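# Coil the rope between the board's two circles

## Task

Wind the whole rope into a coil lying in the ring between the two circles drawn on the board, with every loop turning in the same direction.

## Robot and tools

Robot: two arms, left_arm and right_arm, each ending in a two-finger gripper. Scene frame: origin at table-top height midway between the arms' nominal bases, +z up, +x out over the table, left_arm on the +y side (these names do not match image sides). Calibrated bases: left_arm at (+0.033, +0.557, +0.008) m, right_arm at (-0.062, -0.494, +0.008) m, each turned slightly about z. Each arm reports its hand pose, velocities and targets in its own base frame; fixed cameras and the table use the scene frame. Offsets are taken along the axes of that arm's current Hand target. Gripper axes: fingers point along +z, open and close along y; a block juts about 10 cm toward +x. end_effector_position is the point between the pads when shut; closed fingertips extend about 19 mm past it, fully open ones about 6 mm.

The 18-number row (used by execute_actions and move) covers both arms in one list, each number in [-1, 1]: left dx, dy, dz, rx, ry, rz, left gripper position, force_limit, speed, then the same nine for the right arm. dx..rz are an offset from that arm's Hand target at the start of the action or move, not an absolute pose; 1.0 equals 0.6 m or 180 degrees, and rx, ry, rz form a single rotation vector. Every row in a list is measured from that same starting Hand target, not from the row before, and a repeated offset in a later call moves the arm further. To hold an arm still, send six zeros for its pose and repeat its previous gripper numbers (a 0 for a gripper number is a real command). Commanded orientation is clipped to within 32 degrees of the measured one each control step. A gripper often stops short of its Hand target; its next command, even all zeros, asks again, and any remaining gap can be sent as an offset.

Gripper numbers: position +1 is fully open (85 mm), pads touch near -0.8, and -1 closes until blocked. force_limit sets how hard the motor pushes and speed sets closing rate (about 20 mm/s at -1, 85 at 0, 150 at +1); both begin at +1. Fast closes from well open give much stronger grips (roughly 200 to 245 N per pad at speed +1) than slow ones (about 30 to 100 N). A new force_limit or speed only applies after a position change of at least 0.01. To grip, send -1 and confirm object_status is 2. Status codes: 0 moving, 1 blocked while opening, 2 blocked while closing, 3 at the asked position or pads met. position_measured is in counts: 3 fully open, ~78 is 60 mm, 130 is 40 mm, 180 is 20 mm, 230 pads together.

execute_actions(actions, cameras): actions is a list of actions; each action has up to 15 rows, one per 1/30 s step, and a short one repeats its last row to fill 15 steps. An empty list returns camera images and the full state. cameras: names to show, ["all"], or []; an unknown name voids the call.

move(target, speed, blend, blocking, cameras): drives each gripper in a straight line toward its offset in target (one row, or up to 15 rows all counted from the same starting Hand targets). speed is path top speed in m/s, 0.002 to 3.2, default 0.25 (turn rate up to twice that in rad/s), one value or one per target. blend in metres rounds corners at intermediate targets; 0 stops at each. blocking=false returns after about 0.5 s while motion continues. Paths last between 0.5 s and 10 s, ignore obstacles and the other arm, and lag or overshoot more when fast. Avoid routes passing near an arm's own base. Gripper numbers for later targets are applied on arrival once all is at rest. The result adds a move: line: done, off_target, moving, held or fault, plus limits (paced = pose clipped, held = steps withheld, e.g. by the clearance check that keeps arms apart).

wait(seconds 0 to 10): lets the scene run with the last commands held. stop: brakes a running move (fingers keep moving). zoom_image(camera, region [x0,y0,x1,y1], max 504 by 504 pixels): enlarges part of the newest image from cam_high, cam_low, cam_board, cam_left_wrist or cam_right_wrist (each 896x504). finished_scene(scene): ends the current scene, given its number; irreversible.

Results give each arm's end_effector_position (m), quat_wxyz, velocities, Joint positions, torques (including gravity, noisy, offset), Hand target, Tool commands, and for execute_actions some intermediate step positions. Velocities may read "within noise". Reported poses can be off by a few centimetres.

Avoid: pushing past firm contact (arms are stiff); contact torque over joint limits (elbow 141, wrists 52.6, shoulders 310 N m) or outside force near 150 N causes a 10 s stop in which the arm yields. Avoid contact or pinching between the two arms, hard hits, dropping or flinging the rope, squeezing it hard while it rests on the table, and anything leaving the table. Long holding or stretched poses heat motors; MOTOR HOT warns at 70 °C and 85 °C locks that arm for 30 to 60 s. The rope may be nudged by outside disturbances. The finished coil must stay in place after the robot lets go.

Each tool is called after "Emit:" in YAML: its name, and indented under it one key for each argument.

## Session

Emit:
execute_actions:
  actions: []

Scene clock: 0.00 s.
left_arm: end_effector_position=(+0.2662, -0.3514, +0.3309) position_measured=3 object_status=3 end_effector_quat_wxyz=(-0.223, -0.469, +0.726, -0.451) | right_arm: end_effector_position=(+0.0937, +0.3815, +0.2295) position_measured=3 object_status=3 end_effector_quat_wxyz=(-0.400, +0.258, +0.848, +0.232)
Joint positions: left_arm=[1.964 -2.102 2.777 -3.283 -1.812 -2.462] | right_arm=[3.284 -2.134 2.587 -1.339 -0.832 0.459]
Joint velocities: within noise
Joint torques (N m): no reading
Hand target: left_arm +0.2662, -0.3514, +0.3309; -0.223, -0.469, +0.726, -0.451 | right_arm +0.0937, +0.3815, +0.2295; -0.400, +0.258, +0.848, +0.232
Tool commands: left_gripper/position=+1.0 left_gripper/force_limit=+1.0 left_gripper/speed=+1.0 right_gripper/position=+1.0 right_gripper/force_limit=+1.0 right_gripper/speed=+1.0
camera_calibration:
cam_left_wrist: T_world_to_cam=[[-0.880747, 0.139313, -0.452632, 0.441259], [0.385087, 0.766999, -0.513245, 0.354743], [0.275667, -0.626342, -0.72918, 0.0788118], [0, 0, 0, 1]] pos_world=[0.230305, -0.284198, 0.439266]
cam_right_wrist: T_world_to_cam=[[0.617788, 0.766925, 0.173679, -0.377133], [0.698606, -0.433917, -0.568916, 0.250286], [-0.360954, 0.472802, -0.803847, 0.163396], [0, 0, 0, 1]] pos_world=[0.117115, 0.320583, 0.339237]

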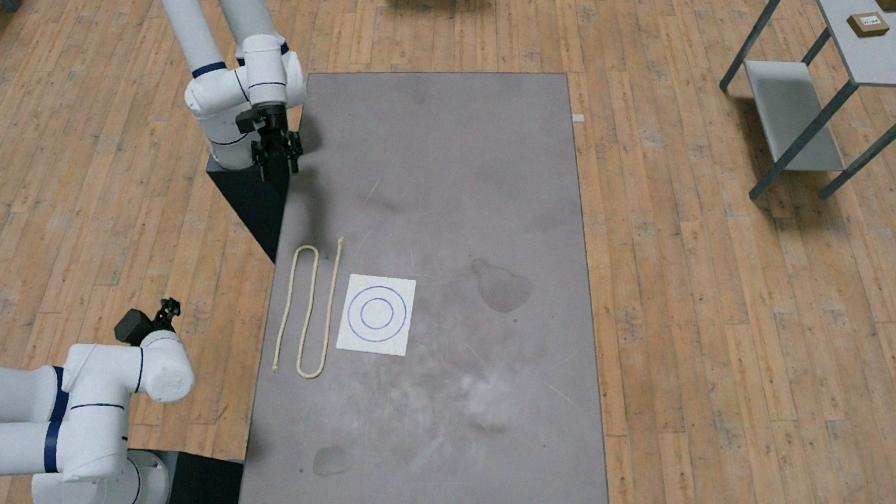

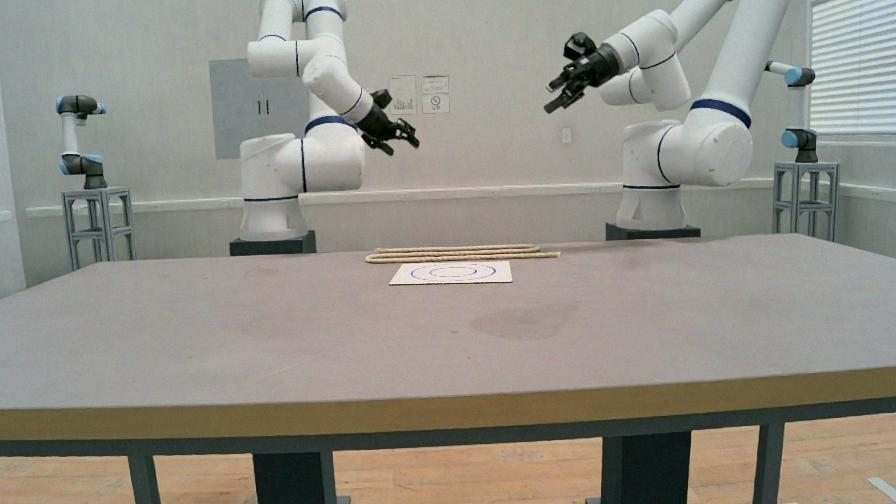

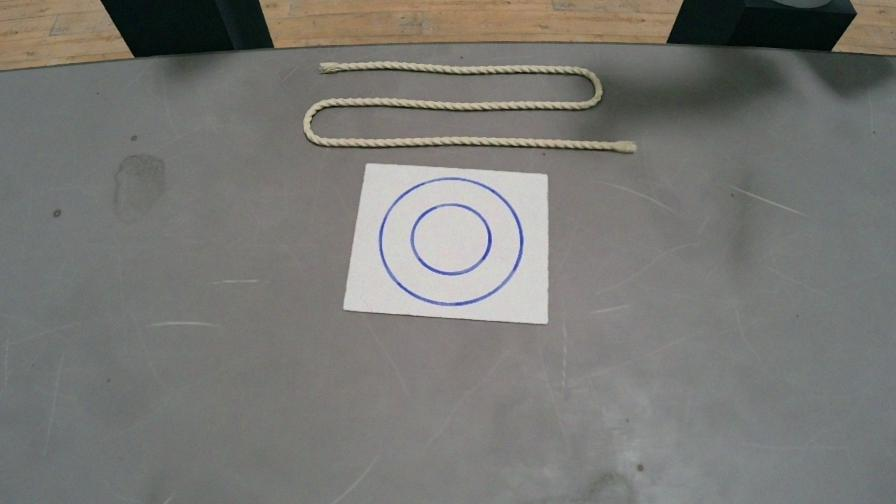

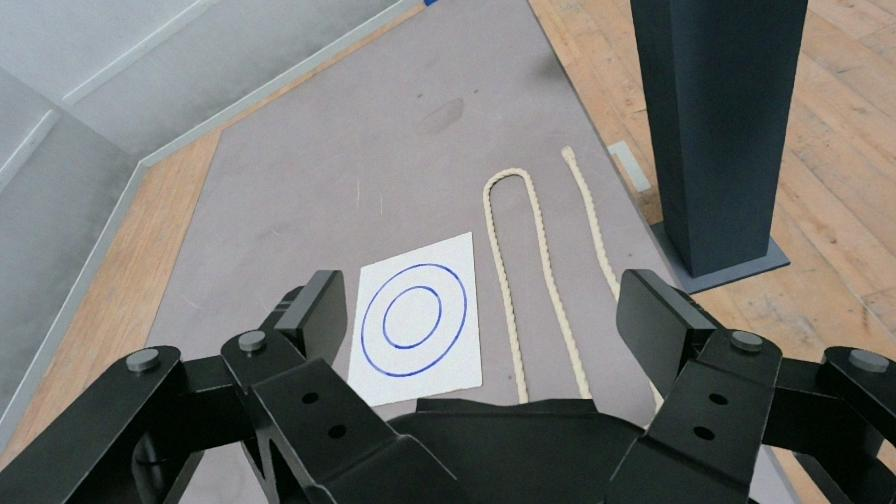

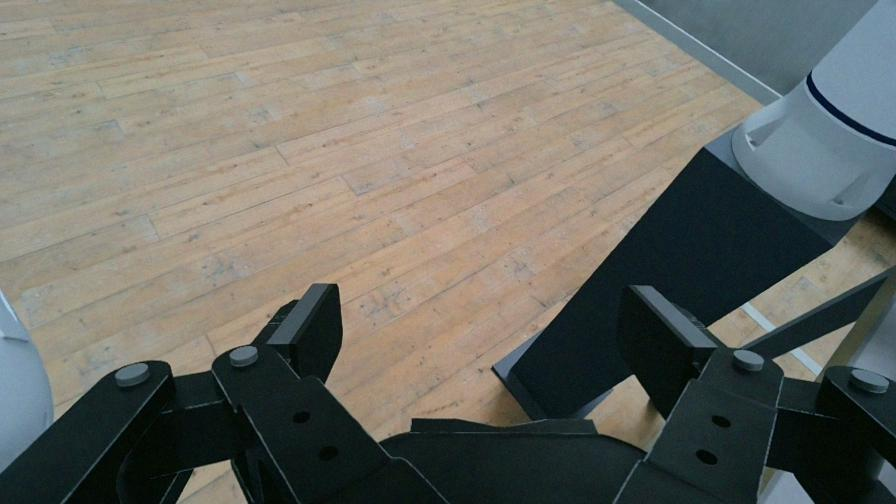

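Emit:
zoom_image:
  camera: "cam_board"
  region: [365, 165, 535, 315]

Emit:
zoom_image:
  camera: "cam_board"
  region: [540, 40, 680, 180]

Emit:
zoom_image:
  camera: "cam_board"
  region: [290, 40, 430, 180]

Scaled by 2.965.

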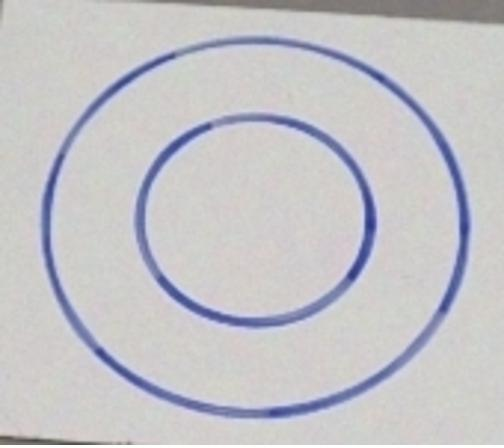

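Scaled by 3.600.

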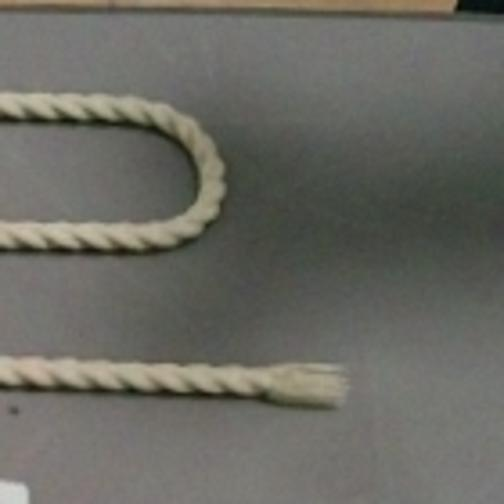

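Scaled by 3.600.

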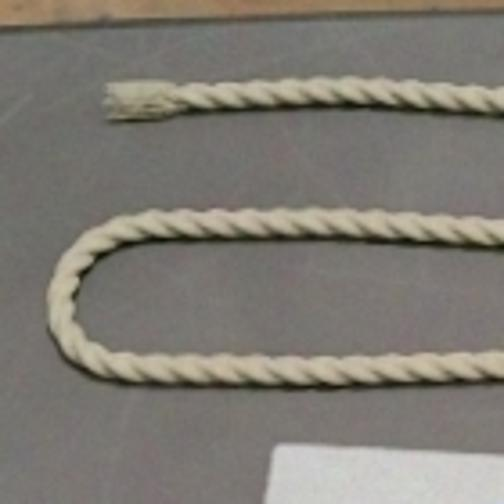

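Emit:
move:
  target:
    - [-0.2675,-0.1646,-0.2559,0.13277,-0.07923,-0.08784,1,1,1,-0.09636,0.13329,-0.11093,-0.03095,-0.10195,0.10236,0.05,-1,0]
    - [-0.4770,-0.1330,-0.6013,0.26555,-0.15847,-0.17567,1,1,1,-0.19272,0.26658,-0.22185,-0.06191,-0.2039,0.20471,0.05,-1,0]
    - [-0.5642,0.0762,-0.9220,0.39417,-0.23522,-0.26077,1,1,1,-0.28908,0.39987,-0.33278,-0.09286,-0.30585,0.30707,0.05,-1,0]
  speed: 0.25
  blend: 0.03
  cameras: ["all"]

Scene clock: 180.47 s.
left_arm: end_effector_position=(+0.3268, +0.2959, +0.3313) position_measured=3 object_status=3 end_effector_quat_wxyz=(-0.182, +0.852, -0.144, +0.469) | right_arm: end_effector_position=(+0.4497, +0.3999, +0.2503) position_measured=123 object_status=3 end_effector_quat_wxyz=(+0.000, +0.731, +0.682, +0.000)
Joint positions: left_arm=[3.623 -2.102 2.776 -3.283 -1.812 -2.463] | right_arm=[3.569 -1.638 2.148 -2.081 -1.572 2.069]
Joint torques (N m): left_arm=[8.15 12.97 -47.92 -10.67 -1.89 2.2] | right_arm=[8.9 -38.2 -50.87 -2.22 -2.13 3.66]
Hand target: left_arm +0.3268, +0.2959, +0.3313; -0.182, +0.852, -0.144, +0.469 | right_arm +0.4497, +0.3999, +0.2503; +0.000, +0.732, +0.682, +0.000
Off the commanded pose: left_arm 0.000 m, 0 deg | right_arm 0.000 m, 0 deg.
move: done
camera_calibration:
cam_left_wrist: T_world_to_cam=[[-0.0612185, -0.88968, -0.452461, 0.441148], [-0.797164, 0.316374, -0.514234, 0.355147], [0.600651, 0.329205, -0.728589, 0.0786989], [0, 0, 0, 1]] pos_world=[0.262846, 0.254214, 0.43957]
cam_right_wrist: T_world_to_cam=[[0.997044, -0.0753107, -0.0152257, -0.401164], [-0.0662918, -0.943363, 0.325072, 0.345282], [-0.0388448, -0.323102, -0.945567, 0.508874], [0, 0, 0, 1]] pos_world=[0.442635, 0.459933, 0.362825]

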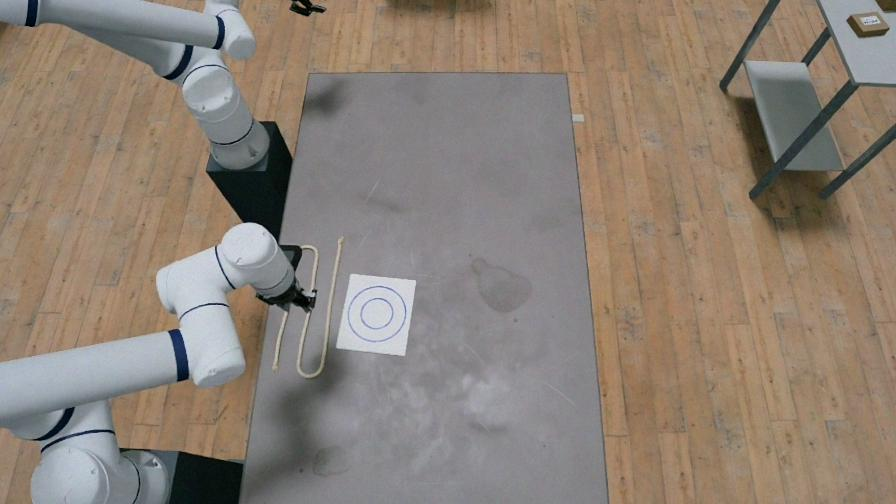

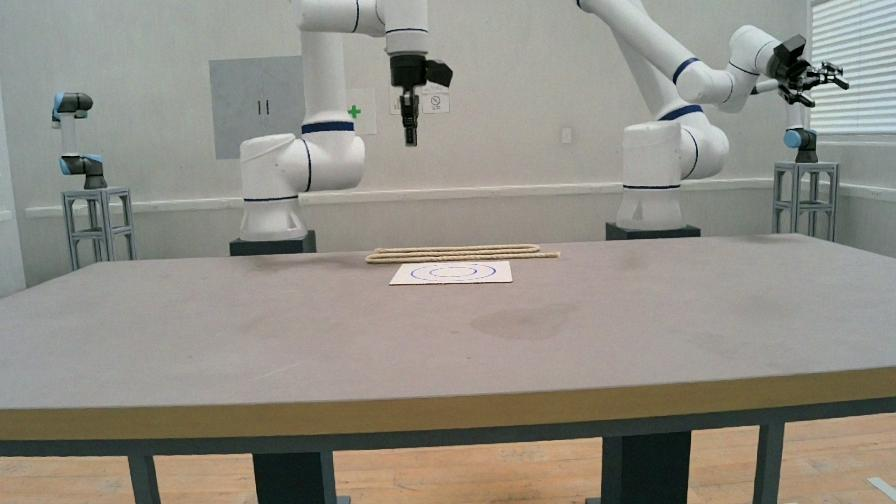

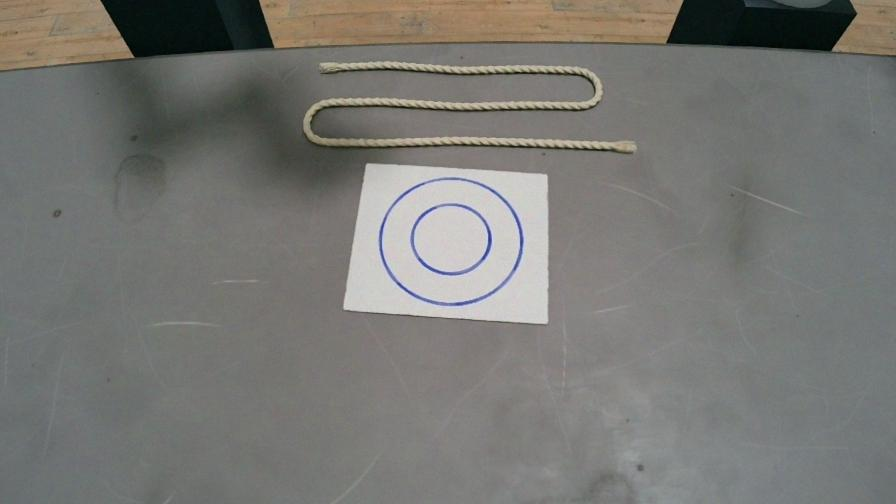

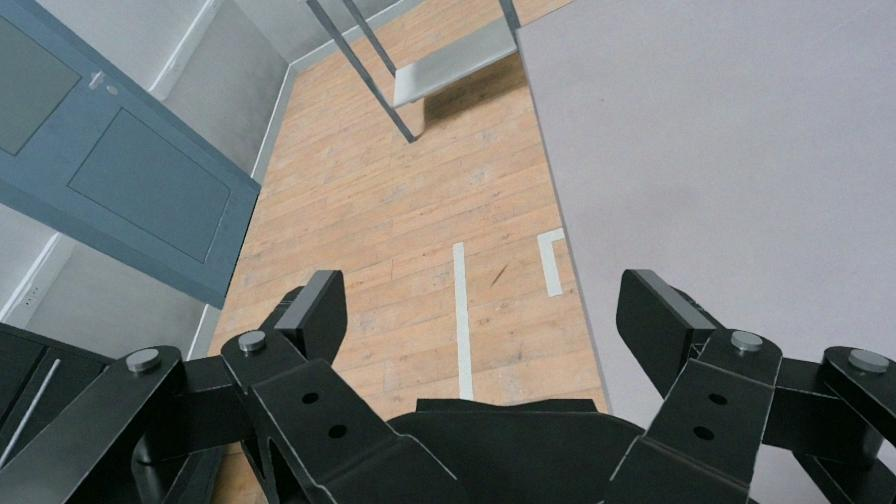

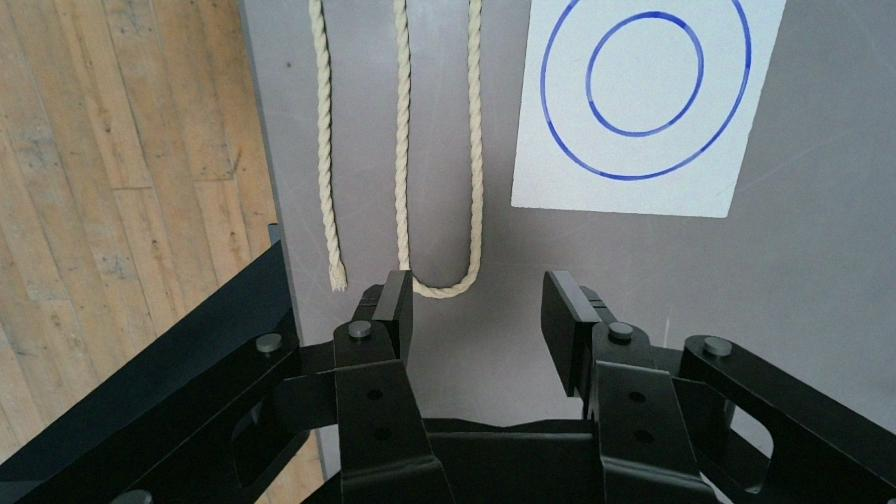

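Emit:
zoom_image:
  camera: "cam_right_wrist"
  region: [500, 0, 800, 240]

Scaled by 1.680.

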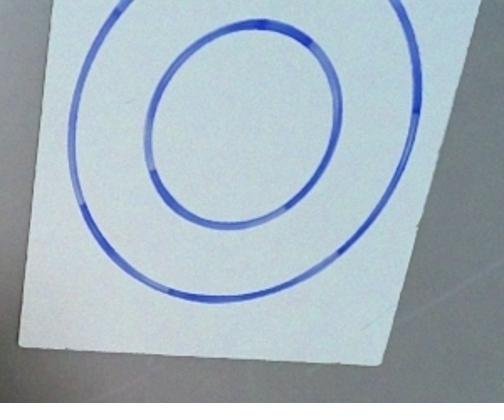

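Emit:
move:
  target: [0,0,0,0,0,0,1,1,1,0.45448,0.00747,0.2167,0,0,0,0.05,-1,0]
  speed: 0.2
  cameras: ["cam_right_wrist"]

Scene clock: 234.63 s.
left_arm: end_effector_position=(+0.3268, +0.2959, +0.3313) position_measured=3 object_status=3 end_effector_quat_wxyz=(-0.182, +0.852, -0.144, +0.469) | right_arm: end_effector_position=(+0.4734, +0.6714, +0.1202) position_measured=123 object_status=3 end_effector_quat_wxyz=(+0.000, +0.732, +0.682, +0.000)
Joint positions: left_arm=[3.623 -2.102 2.776 -3.283 -1.813 -2.463] | right_arm=[3.881 -1.167 1.851 -2.254 -1.572 2.38]
Joint torques (N m): left_arm=[8.79 13.76 -47.84 -10.53 -1.78 2.17] | right_arm=[12.42 -95.55 -48.19 -7.52 -2.06 3.62]
Hand target: left_arm +0.3268, +0.2959, +0.3313; -0.182, +0.852, -0.144, +0.469 | right_arm +0.4734, +0.6715, +0.1202; +0.000, +0.732, +0.682, +0.000
Off the commanded pose: left_arm 0.000 m, 0 deg | right_arm 0.000 m, 0 deg.
move: done
camera_calibration:
cam_right_wrist: T_world_to_cam=[[0.997037, -0.075404, -0.0151857, -0.406259], [-0.0663894, -0.943325, 0.325162, 0.64536], [-0.0388435, -0.32319, -0.945537, 0.474588], [0, 0, 0, 1]] pos_world=[0.466335, 0.731533, 0.232725]
Images, in order (width x height): cam_right_wrist 896x504.

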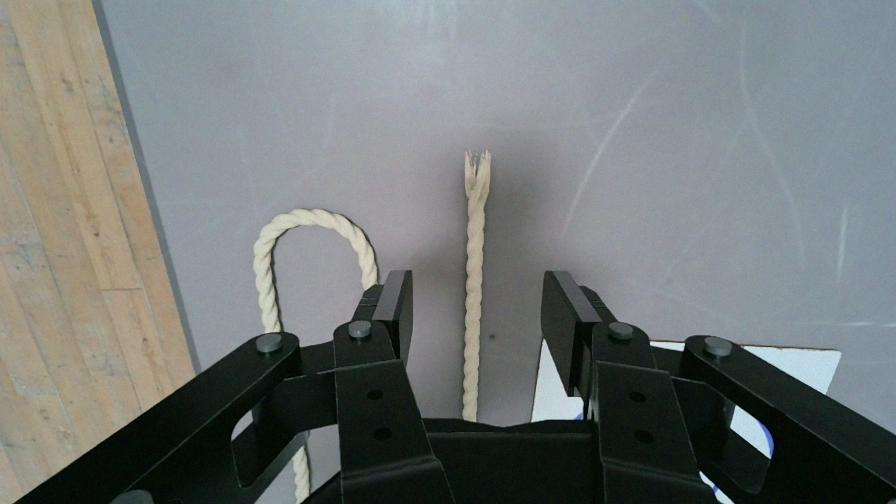

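Emit:
move:
  target:
    - [0,0,0,0,0,0,1,1,1,0,0.0025,0.12,0,0,0,0.05,-1,0]
    - [0,0,0,0,0,0,1,1,1,0,0.0025,0.1795,0,0,0,0.05,-1,0]
  speed: [0.15,0.04]
  blend: 0.005
  cameras: ["cam_right_wrist"]

Scene clock: 254.30 s.
left_arm: end_effector_position=(+0.3268, +0.2959, +0.3313) position_measured=3 object_status=3 end_effector_quat_wxyz=(-0.182, +0.852, -0.144, +0.469) | right_arm: end_effector_position=(+0.4750, +0.6714, +0.0126) position_measured=123 object_status=3 end_effector_quat_wxyz=(+0.000, +0.732, +0.682, +0.000)
Joint positions: left_arm=[3.623 -2.102 2.776 -3.283 -1.813 -2.463] | right_arm=[3.879 -1.038 1.898 -2.43 -1.572 2.379]
Joint torques (N m): left_arm=[7.82 12.64 -47.89 -10.56 -1.89 1.92] | right_arm=[-6.71 -105.91 -22.16 -7.11 0.13 -2.44]
Hand target: left_arm +0.3268, +0.2959, +0.3313; -0.182, +0.852, -0.144, +0.469 | right_arm +0.4749, +0.6714, +0.0125; +0.000, +0.732, +0.682, +0.000
Off the commanded pose: left_arm 0.000 m, 0 deg | right_arm 0.000 m, 0 deg.
move: done
camera_calibration:
cam_right_wrist: T_world_to_cam=[[0.997037, -0.0754108, -0.015184, -0.409492], [-0.0663951, -0.943314, 0.325193, 0.680382], [-0.0388463, -0.323221, -0.945526, 0.372806], [0, 0, 0, 1]] pos_world=[0.467935, 0.731433, 0.125025]
Images, in order (width x height): cam_right_wrist 896x504.

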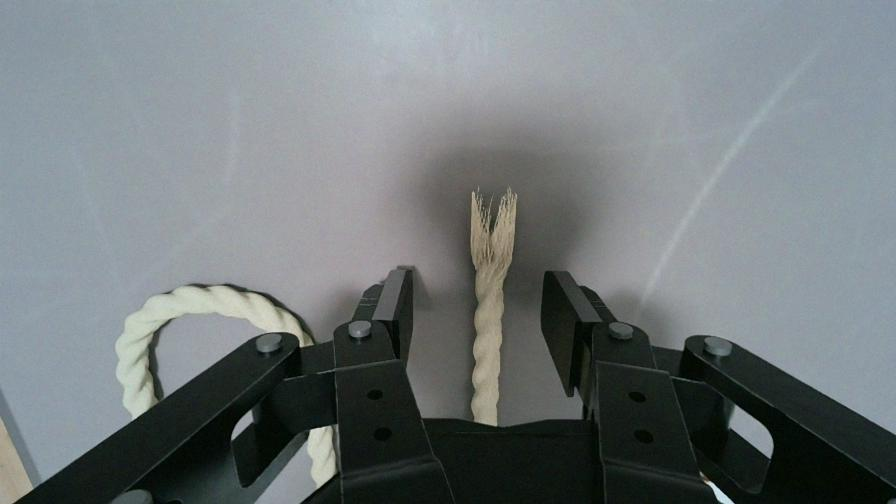

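Emit:
execute_actions:
  actions:
    - [[0,0,0,0,0,0,1,1,1,0,0,0,0,0,0,-1,-1,-1]]
    - [[0,0,0,0,0,0,1,1,1,0,0,0,0,0,0,-1,-1,-1]]
    - [[0,0,0,0,0,0,1,1,1,0,0,0,0,0,0,-1,-1,-1]]
    - [[0,0,0,0,0,0,1,1,1,0,0,0,0,0,0,-1,-1,-1]]
    - [[0,0,0,0,0,0,1,1,1,0,0,0,0,0,0,-1,-1,-1]]

Scene clock: 260.97 s.
left_arm: end_effector_position=(+0.3268, +0.2959, +0.3313) position_measured=3 object_status=3 end_effector_quat_wxyz=(-0.182, +0.852, -0.144, +0.469) | right_arm: end_effector_position=(+0.4749, +0.6714, +0.0125) position_measured=212 object_status=2 end_effector_quat_wxyz=(+0.000, +0.732, +0.682, +0.000)
Joint positions: left_arm=[3.623 -2.102 2.776 -3.283 -1.813 -2.463] | right_arm=[3.879 -1.038 1.898 -2.43 -1.572 2.379]
Joint torques (N m): left_arm=[7.38 13.37 -47.68 -10.39 -1.88 1.92] | right_arm=[4.33 -103.19 -21.05 -7.06 2.47 -0.55]
Hand target: left_arm +0.3268, +0.2959, +0.3313; -0.182, +0.852, -0.144, +0.469 | right_arm +0.4749, +0.6714, +0.0125; +0.000, +0.732, +0.682, +0.000
Off the commanded pose: left_arm 0.000 m, 0 deg | right_arm 0.000 m, 0 deg.
Step readings (end_effector_position of left_arm | right_arm):
0: (+0.3268, +0.2959, +0.3313) | (+0.4750, +0.6714, +0.0125)
1: (+0.3268, +0.2959, +0.3313) | (+0.4750, +0.6714, +0.0125)
2: (+0.3268, +0.2959, +0.3313) | (+0.4750, +0.6714, +0.0125)
4: (+0.3268, +0.2959, +0.3313) | (+0.4750, +0.6714, +0.0125)
8: (+0.3268, +0.2959, +0.3313) | (+0.4750, +0.6714, +0.0125)
15: (+0.3268, +0.2959, +0.3313) | (+0.4750, +0.6714, +0.0125)
16: (+0.3268, +0.2959, +0.3313) | (+0.4750, +0.6714, +0.0125)
17: (+0.3268, +0.2959, +0.3313) | (+0.4750, +0.6714, +0.0125)
19: (+0.3268, +0.2959, +0.3313) | (+0.4750, +0.6714, +0.0125)
23: (+0.3268, +0.2959, +0.3313) | (+0.4750, +0.6714, +0.0125)
30: (+0.3268, +0.2959, +0.3313) | (+0.4750, +0.6714, +0.0125)
31: (+0.3268, +0.2959, +0.3313) | (+0.4750, +0.6714, +0.0125)
32: (+0.3268, +0.2959, +0.3313) | (+0.4750, +0.6714, +0.0125)
34: (+0.3268, +0.2959, +0.3313) | (+0.4750, +0.6714, +0.0125)
38: (+0.3268, +0.2959, +0.3313) | (+0.4750, +0.6714, +0.0125)
45: (+0.3268, +0.2959, +0.3313) | (+0.4749, +0.6714, +0.0125)
46: (+0.3268, +0.2959, +0.3313) | (+0.4749, +0.6714, +0.0125)
47: (+0.3268, +0.2959, +0.3313) | (+0.4749, +0.6714, +0.0125)
49: (+0.3268, +0.2959, +0.3313) | (+0.4749, +0.6714, +0.0125)
53: (+0.3268, +0.2959, +0.3313) | (+0.4749, +0.6714, +0.0125)
60: (+0.3268, +0.2959, +0.3313) | (+0.4749, +0.6714, +0.0125)
61: (+0.3268, +0.2959, +0.3313) | (+0.4749, +0.6714, +0.0125)
62: (+0.3268, +0.2959, +0.3313) | (+0.4749, +0.6714, +0.0125)
64: (+0.3268, +0.2959, +0.3313) | (+0.4749, +0.6714, +0.0125)
68: (+0.3268, +0.2959, +0.3313) | (+0.4749, +0.6714, +0.0125)
75: (+0.3268, +0.2959, +0.3313) | (+0.4749, +0.6714, +0.0125)

Emit:
move:
  target:
    - [0,0,0,0,0,0,1,1,1,-0.0848,0.0059,-0.18,0,0,0,-1,-1,-1]
    - [0,0,0,0,0,0,1,1,1,-0.2528,-0.0074,-0.48,0,0,0.1,-1,-1,-1]
    - [0,0,0,0,0,0,1,1,1,-0.3383,-0.0348,-0.8133,0,0,0.344,-1,-1,-1]
  speed: 0.12
  blend: 0.03
  cameras: ["cam_board","cam_low"]

Scene clock: 296.57 s.
left_arm: end_effector_position=(+0.3268, +0.2959, +0.3313) position_measured=3 object_status=3 end_effector_quat_wxyz=(-0.182, +0.852, -0.144, +0.469) | right_arm: end_effector_position=(+0.4396, +0.4707, +0.5005) position_measured=212 object_status=2 end_effector_quat_wxyz=(+0.000, +0.978, +0.208, +0.000)
Joint positions: left_arm=[3.623 -2.102 2.776 -3.283 -1.813 -2.463] | right_arm=[3.682 -1.684 1.729 -1.616 -1.572 3.262]
Joint torques (N m): left_arm=[7.15 13.79 -47.74 -10.31 -1.9 1.55] | right_arm=[-5.26 -89.18 -55.67 -2.31 -1.19 4.02]
Hand target: left_arm +0.3268, +0.2959, +0.3313; -0.182, +0.852, -0.144, +0.469 | right_arm +0.4396, +0.4707, +0.5006; +0.000, +0.978, +0.208, +0.000
Off the commanded pose: left_arm 0.000 m, 0 deg | right_arm 0.000 m, 0 deg.
move: done
Images, in order (width x height): cam_low 896x504, cam_board 896x504.

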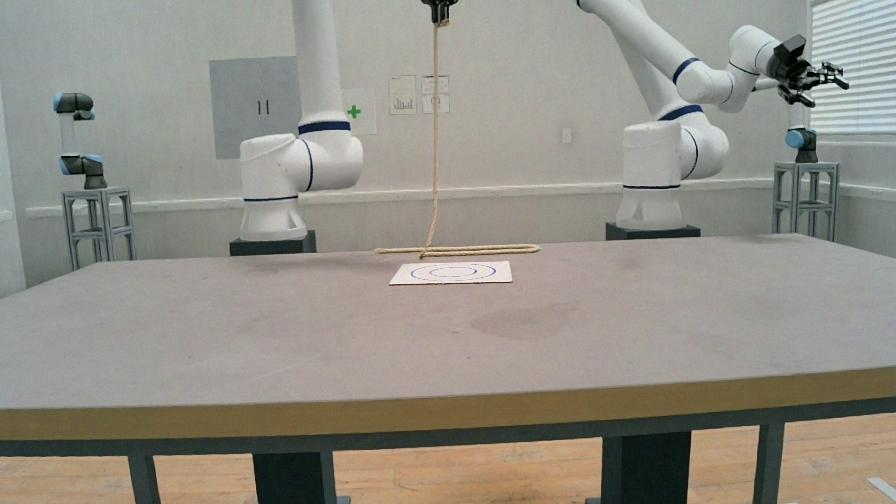

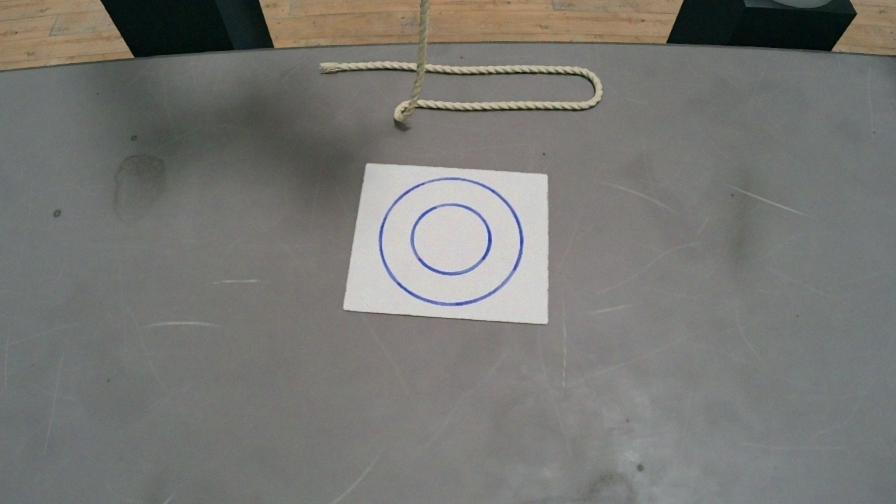

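Emit:
move:
  target:
    - [0,0,0,0,0,0,1,1,1,-0.0152,-0.0068,-0.3333,0,0,0,-1,-1,-1]
    - [0,0,0,0,0,0,1,1,1,0,0,-0.6667,0,0.25,0,-1,-1,-1]
    - [0,0,0,0,0,0,1,1,1,0.0084,0.022,-0.9667,0,0.5,0,-1,-1,-1]
  speed: 0.12
  blend: 0.03
  cameras: ["cam_board","cam_low"]

Scene clock: 321.83 s.
left_arm: end_effector_position=(+0.3268, +0.2959, +0.3313) position_measured=3 object_status=3 end_effector_quat_wxyz=(-0.182, +0.852, -0.144, +0.469) | right_arm: end_effector_position=(+0.4494, +0.4610, +1.0805) position_measured=212 object_status=2 end_effector_quat_wxyz=(-0.147, +0.692, +0.148, +0.692)
Joint positions: left_arm=[3.623 -2.102 2.776 -3.283 -1.813 -2.463] | right_arm=[3.739 -1.874 1.548 -2.816 -1.748 3.141]
Joint torques (N m): left_arm=[8.55 12.83 -47.77 -10.26 -1.86 1.44] | right_arm=[-6.31 -8.07 -45.91 -5.43 3.72 -2.47]
Hand target: left_arm +0.3268, +0.2959, +0.3313; -0.182, +0.852, -0.144, +0.469 | right_arm +0.4493, +0.4610, +1.0806; -0.147, +0.691, +0.148, +0.692
Off the commanded pose: left_arm 0.000 m, 0 deg | right_arm 0.000 m, 0 deg.
move: done
Images, in order (width x height): cam_low 896x504, cam_board 896x504.

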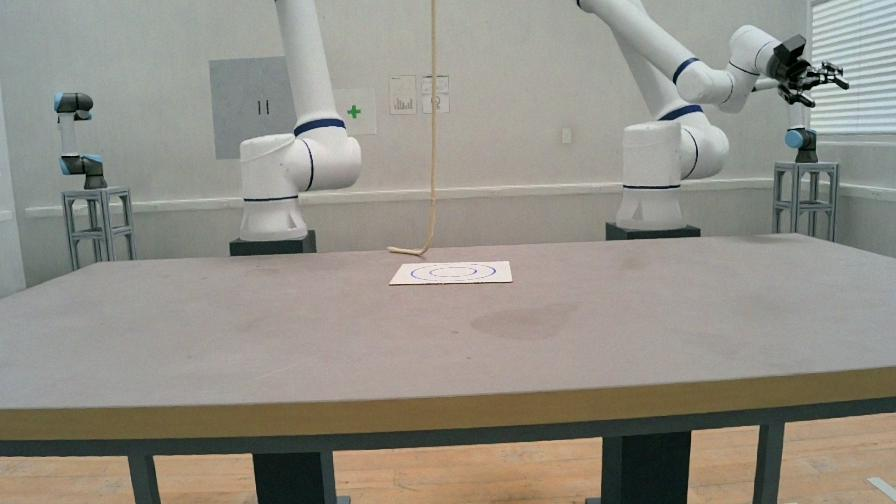

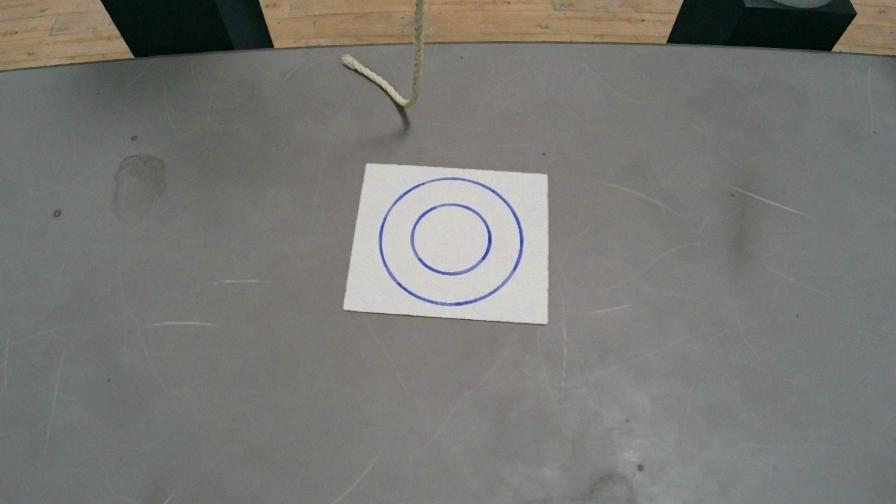

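Emit:
move:
  target: [0,0,0,0,0,0,1,1,1,0.29,0,0,0,0,0,-1,-1,-1]
  speed: 0.1
  cameras: ["cam_board","cam_low","cam_high"]

Scene clock: 337.67 s.
left_arm: end_effector_position=(+0.3268, +0.2959, +0.3313) position_measured=3 object_status=3 end_effector_quat_wxyz=(-0.182, +0.852, -0.144, +0.469) | right_arm: end_effector_position=(+0.4492, +0.4611, +1.2545) position_measured=212 object_status=2 end_effector_quat_wxyz=(-0.147, +0.691, +0.148, +0.692)
Joint positions: left_arm=[3.623 -2.102 2.776 -3.283 -1.813 -2.463] | right_arm=[3.739 -1.739 1.108 -2.51 -1.749 3.141]
Joint torques (N m): left_arm=[7.49 13.72 -47.49 -10.51 -1.52 1.11] | right_arm=[10.84 -14.8 -48.31 0.12 -2.02 1.75]
Hand target: left_arm +0.3268, +0.2959, +0.3313; -0.182, +0.852, -0.144, +0.469 | right_arm +0.4492, +0.4611, +1.2546; -0.147, +0.691, +0.148, +0.692
Off the commanded pose: left_arm 0.000 m, 0 deg | right_arm 0.000 m, 0 deg.
move: done
Images, in order (width x height): cam_high 896x504, cam_low 896x504, cam_board 896x504.

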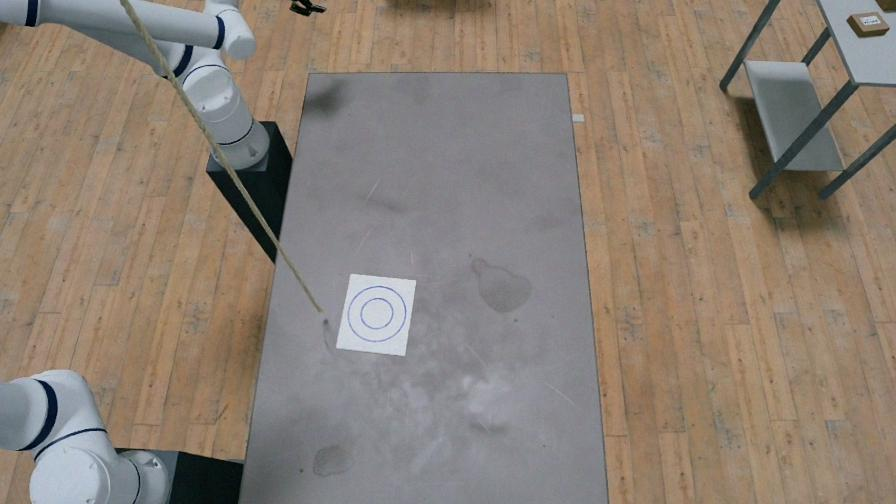

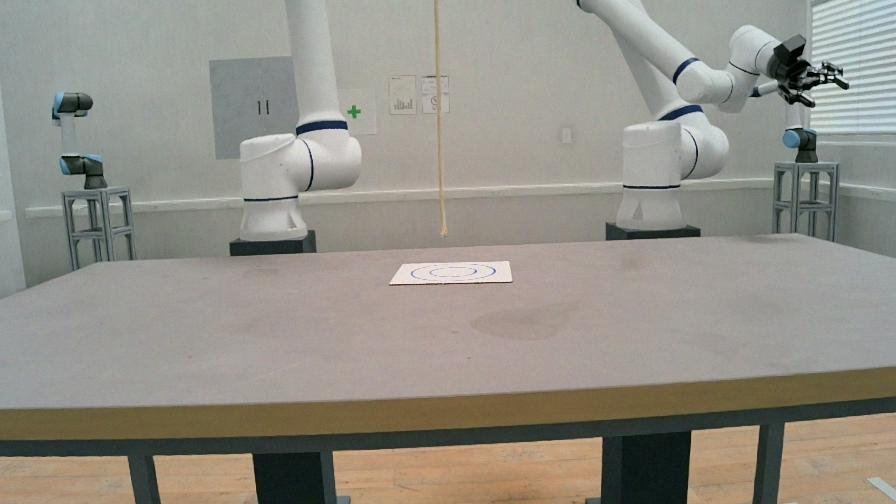

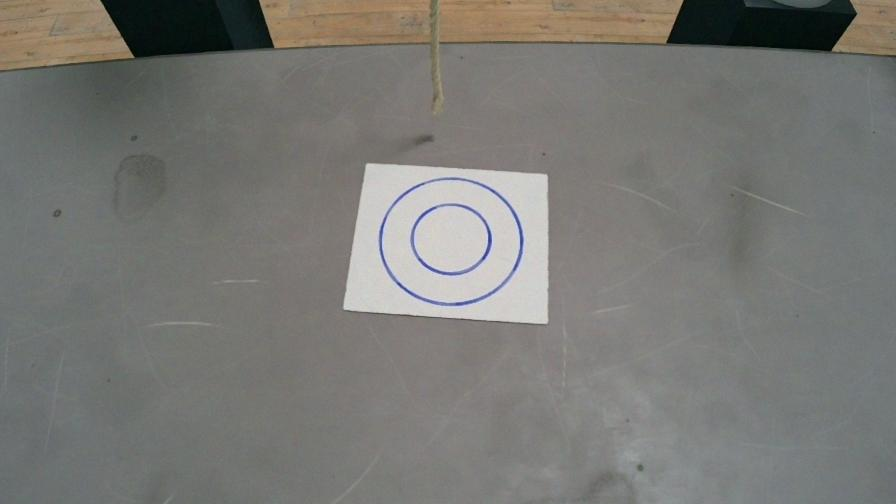

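Emit:
move:
  target: [0,0,0,0,0,0,1,1,1,0,0.2043,0.1942,0,0,0,-1,-1,-1]
  speed: 0.06
  cameras: ["cam_board","cam_low"]

Scene clock: 346.17 s.
left_arm: end_effector_position=(+0.3268, +0.2959, +0.3313) position_measured=3 object_status=3 end_effector_quat_wxyz=(-0.182, +0.852, -0.144, +0.469) | right_arm: end_effector_position=(+0.6055, +0.3967, +1.2547) position_measured=212 object_status=2 end_effector_quat_wxyz=(-0.147, +0.691, +0.148, +0.692)
Joint positions: left_arm=[3.623 -2.102 2.776 -3.283 -1.813 -2.463] | right_arm=[3.416 -1.652 1.034 -2.524 -1.426 3.141]
Joint torques (N m): left_arm=[8 13.49 -47.87 -10.36 -1.53 0.88] | right_arm=[-10.28 -28.21 -47.07 -5.44 3.47 2.32]
Hand target: left_arm +0.3268, +0.2959, +0.3313; -0.182, +0.852, -0.144, +0.469 | right_arm +0.6056, +0.3967, +1.2547; -0.147, +0.691, +0.148, +0.692
Off the commanded pose: left_arm 0.000 m, 0 deg | right_arm 0.000 m, 0 deg.
move: done
Images, in order (width x height): cam_low 896x504, cam_board 896x504.

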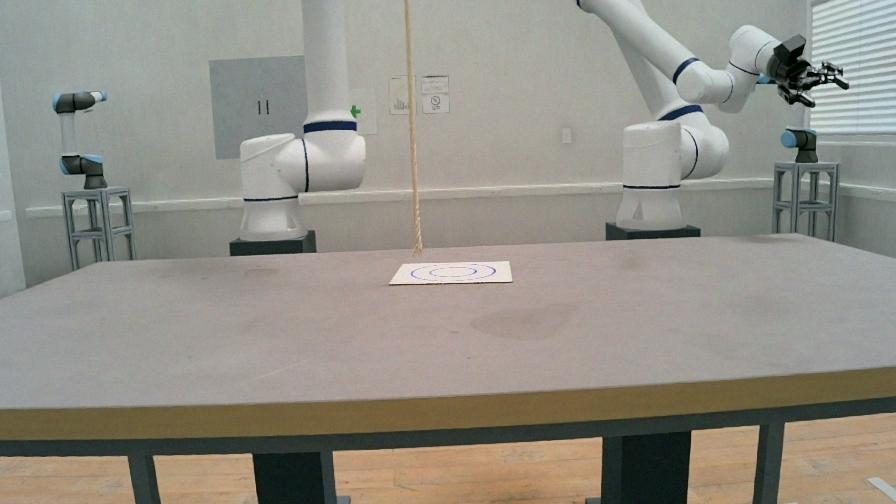

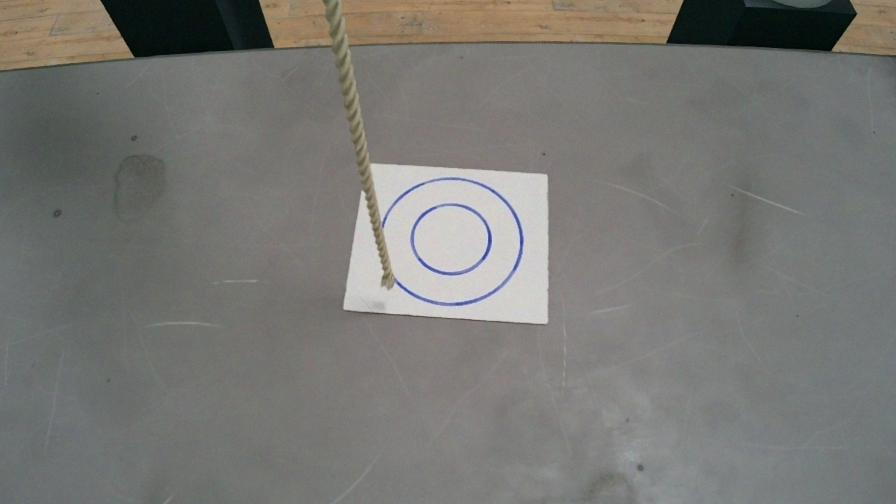

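Emit:
wait:
  seconds: 1
  cameras: ["cam_board","cam_low"]

Emit:
zoom_image:
  camera: "cam_board"
  region: [340, 165, 535, 320]

Scene clock: 375.40 s.
left_arm: end_effector_position=(+0.3268, +0.2959, +0.3313) position_measured=3 object_status=3 end_effector_quat_wxyz=(-0.182, +0.852, -0.144, +0.469) | right_arm: end_effector_position=(+0.6056, +0.3967, +1.2547) position_measured=212 object_status=2 end_effector_quat_wxyz=(-0.147, +0.691, +0.148, +0.692)
Joint positions: left_arm=[3.623 -2.102 2.776 -3.283 -1.813 -2.463] | right_arm=[3.416 -1.652 1.034 -2.524 -1.425 3.141]
Joint torques (N m): left_arm=[8.23 14.35 -48.07 -9.85 -1.59 0.19] | right_arm=[-5.36 -30.71 -46.89 -2.41 3.42 -0.69]
Hand target: left_arm +0.3268, +0.2959, +0.3313; -0.182, +0.852, -0.144, +0.469 | right_arm +0.6056, +0.3967, +1.2547; -0.147, +0.691, +0.148, +0.692
Tool commands: left_gripper/position=+1.0 left_gripper/force_limit=+1.0 left_gripper/speed=+1.0 right_gripper/position=-1.0 right_gripper/force_limit=-1.0 right_gripper/speed=-1.0
Off the commanded pose: left_arm 0.000 m, 0 deg | right_arm 0.000 m, 0 deg.
wait: 1.00 s; at rest from the start
Images, in order (width x height): cam_low 896x504, cam_board 896x504.

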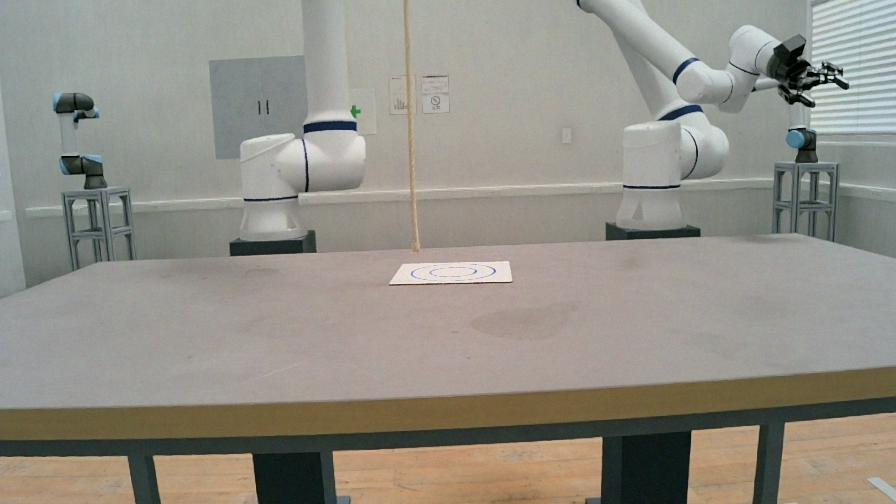

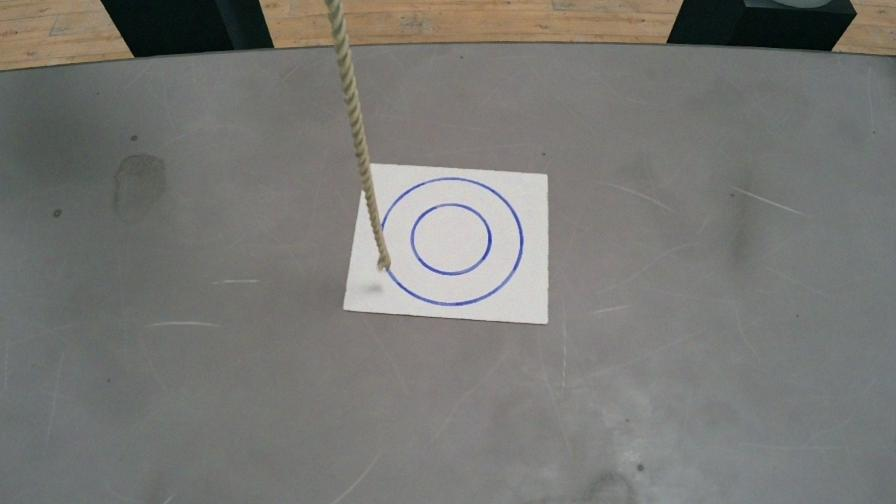

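Scaled by 2.585.

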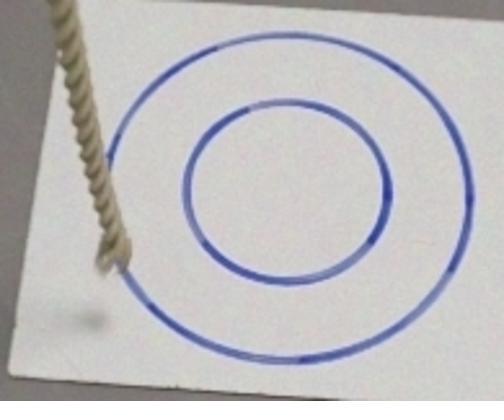

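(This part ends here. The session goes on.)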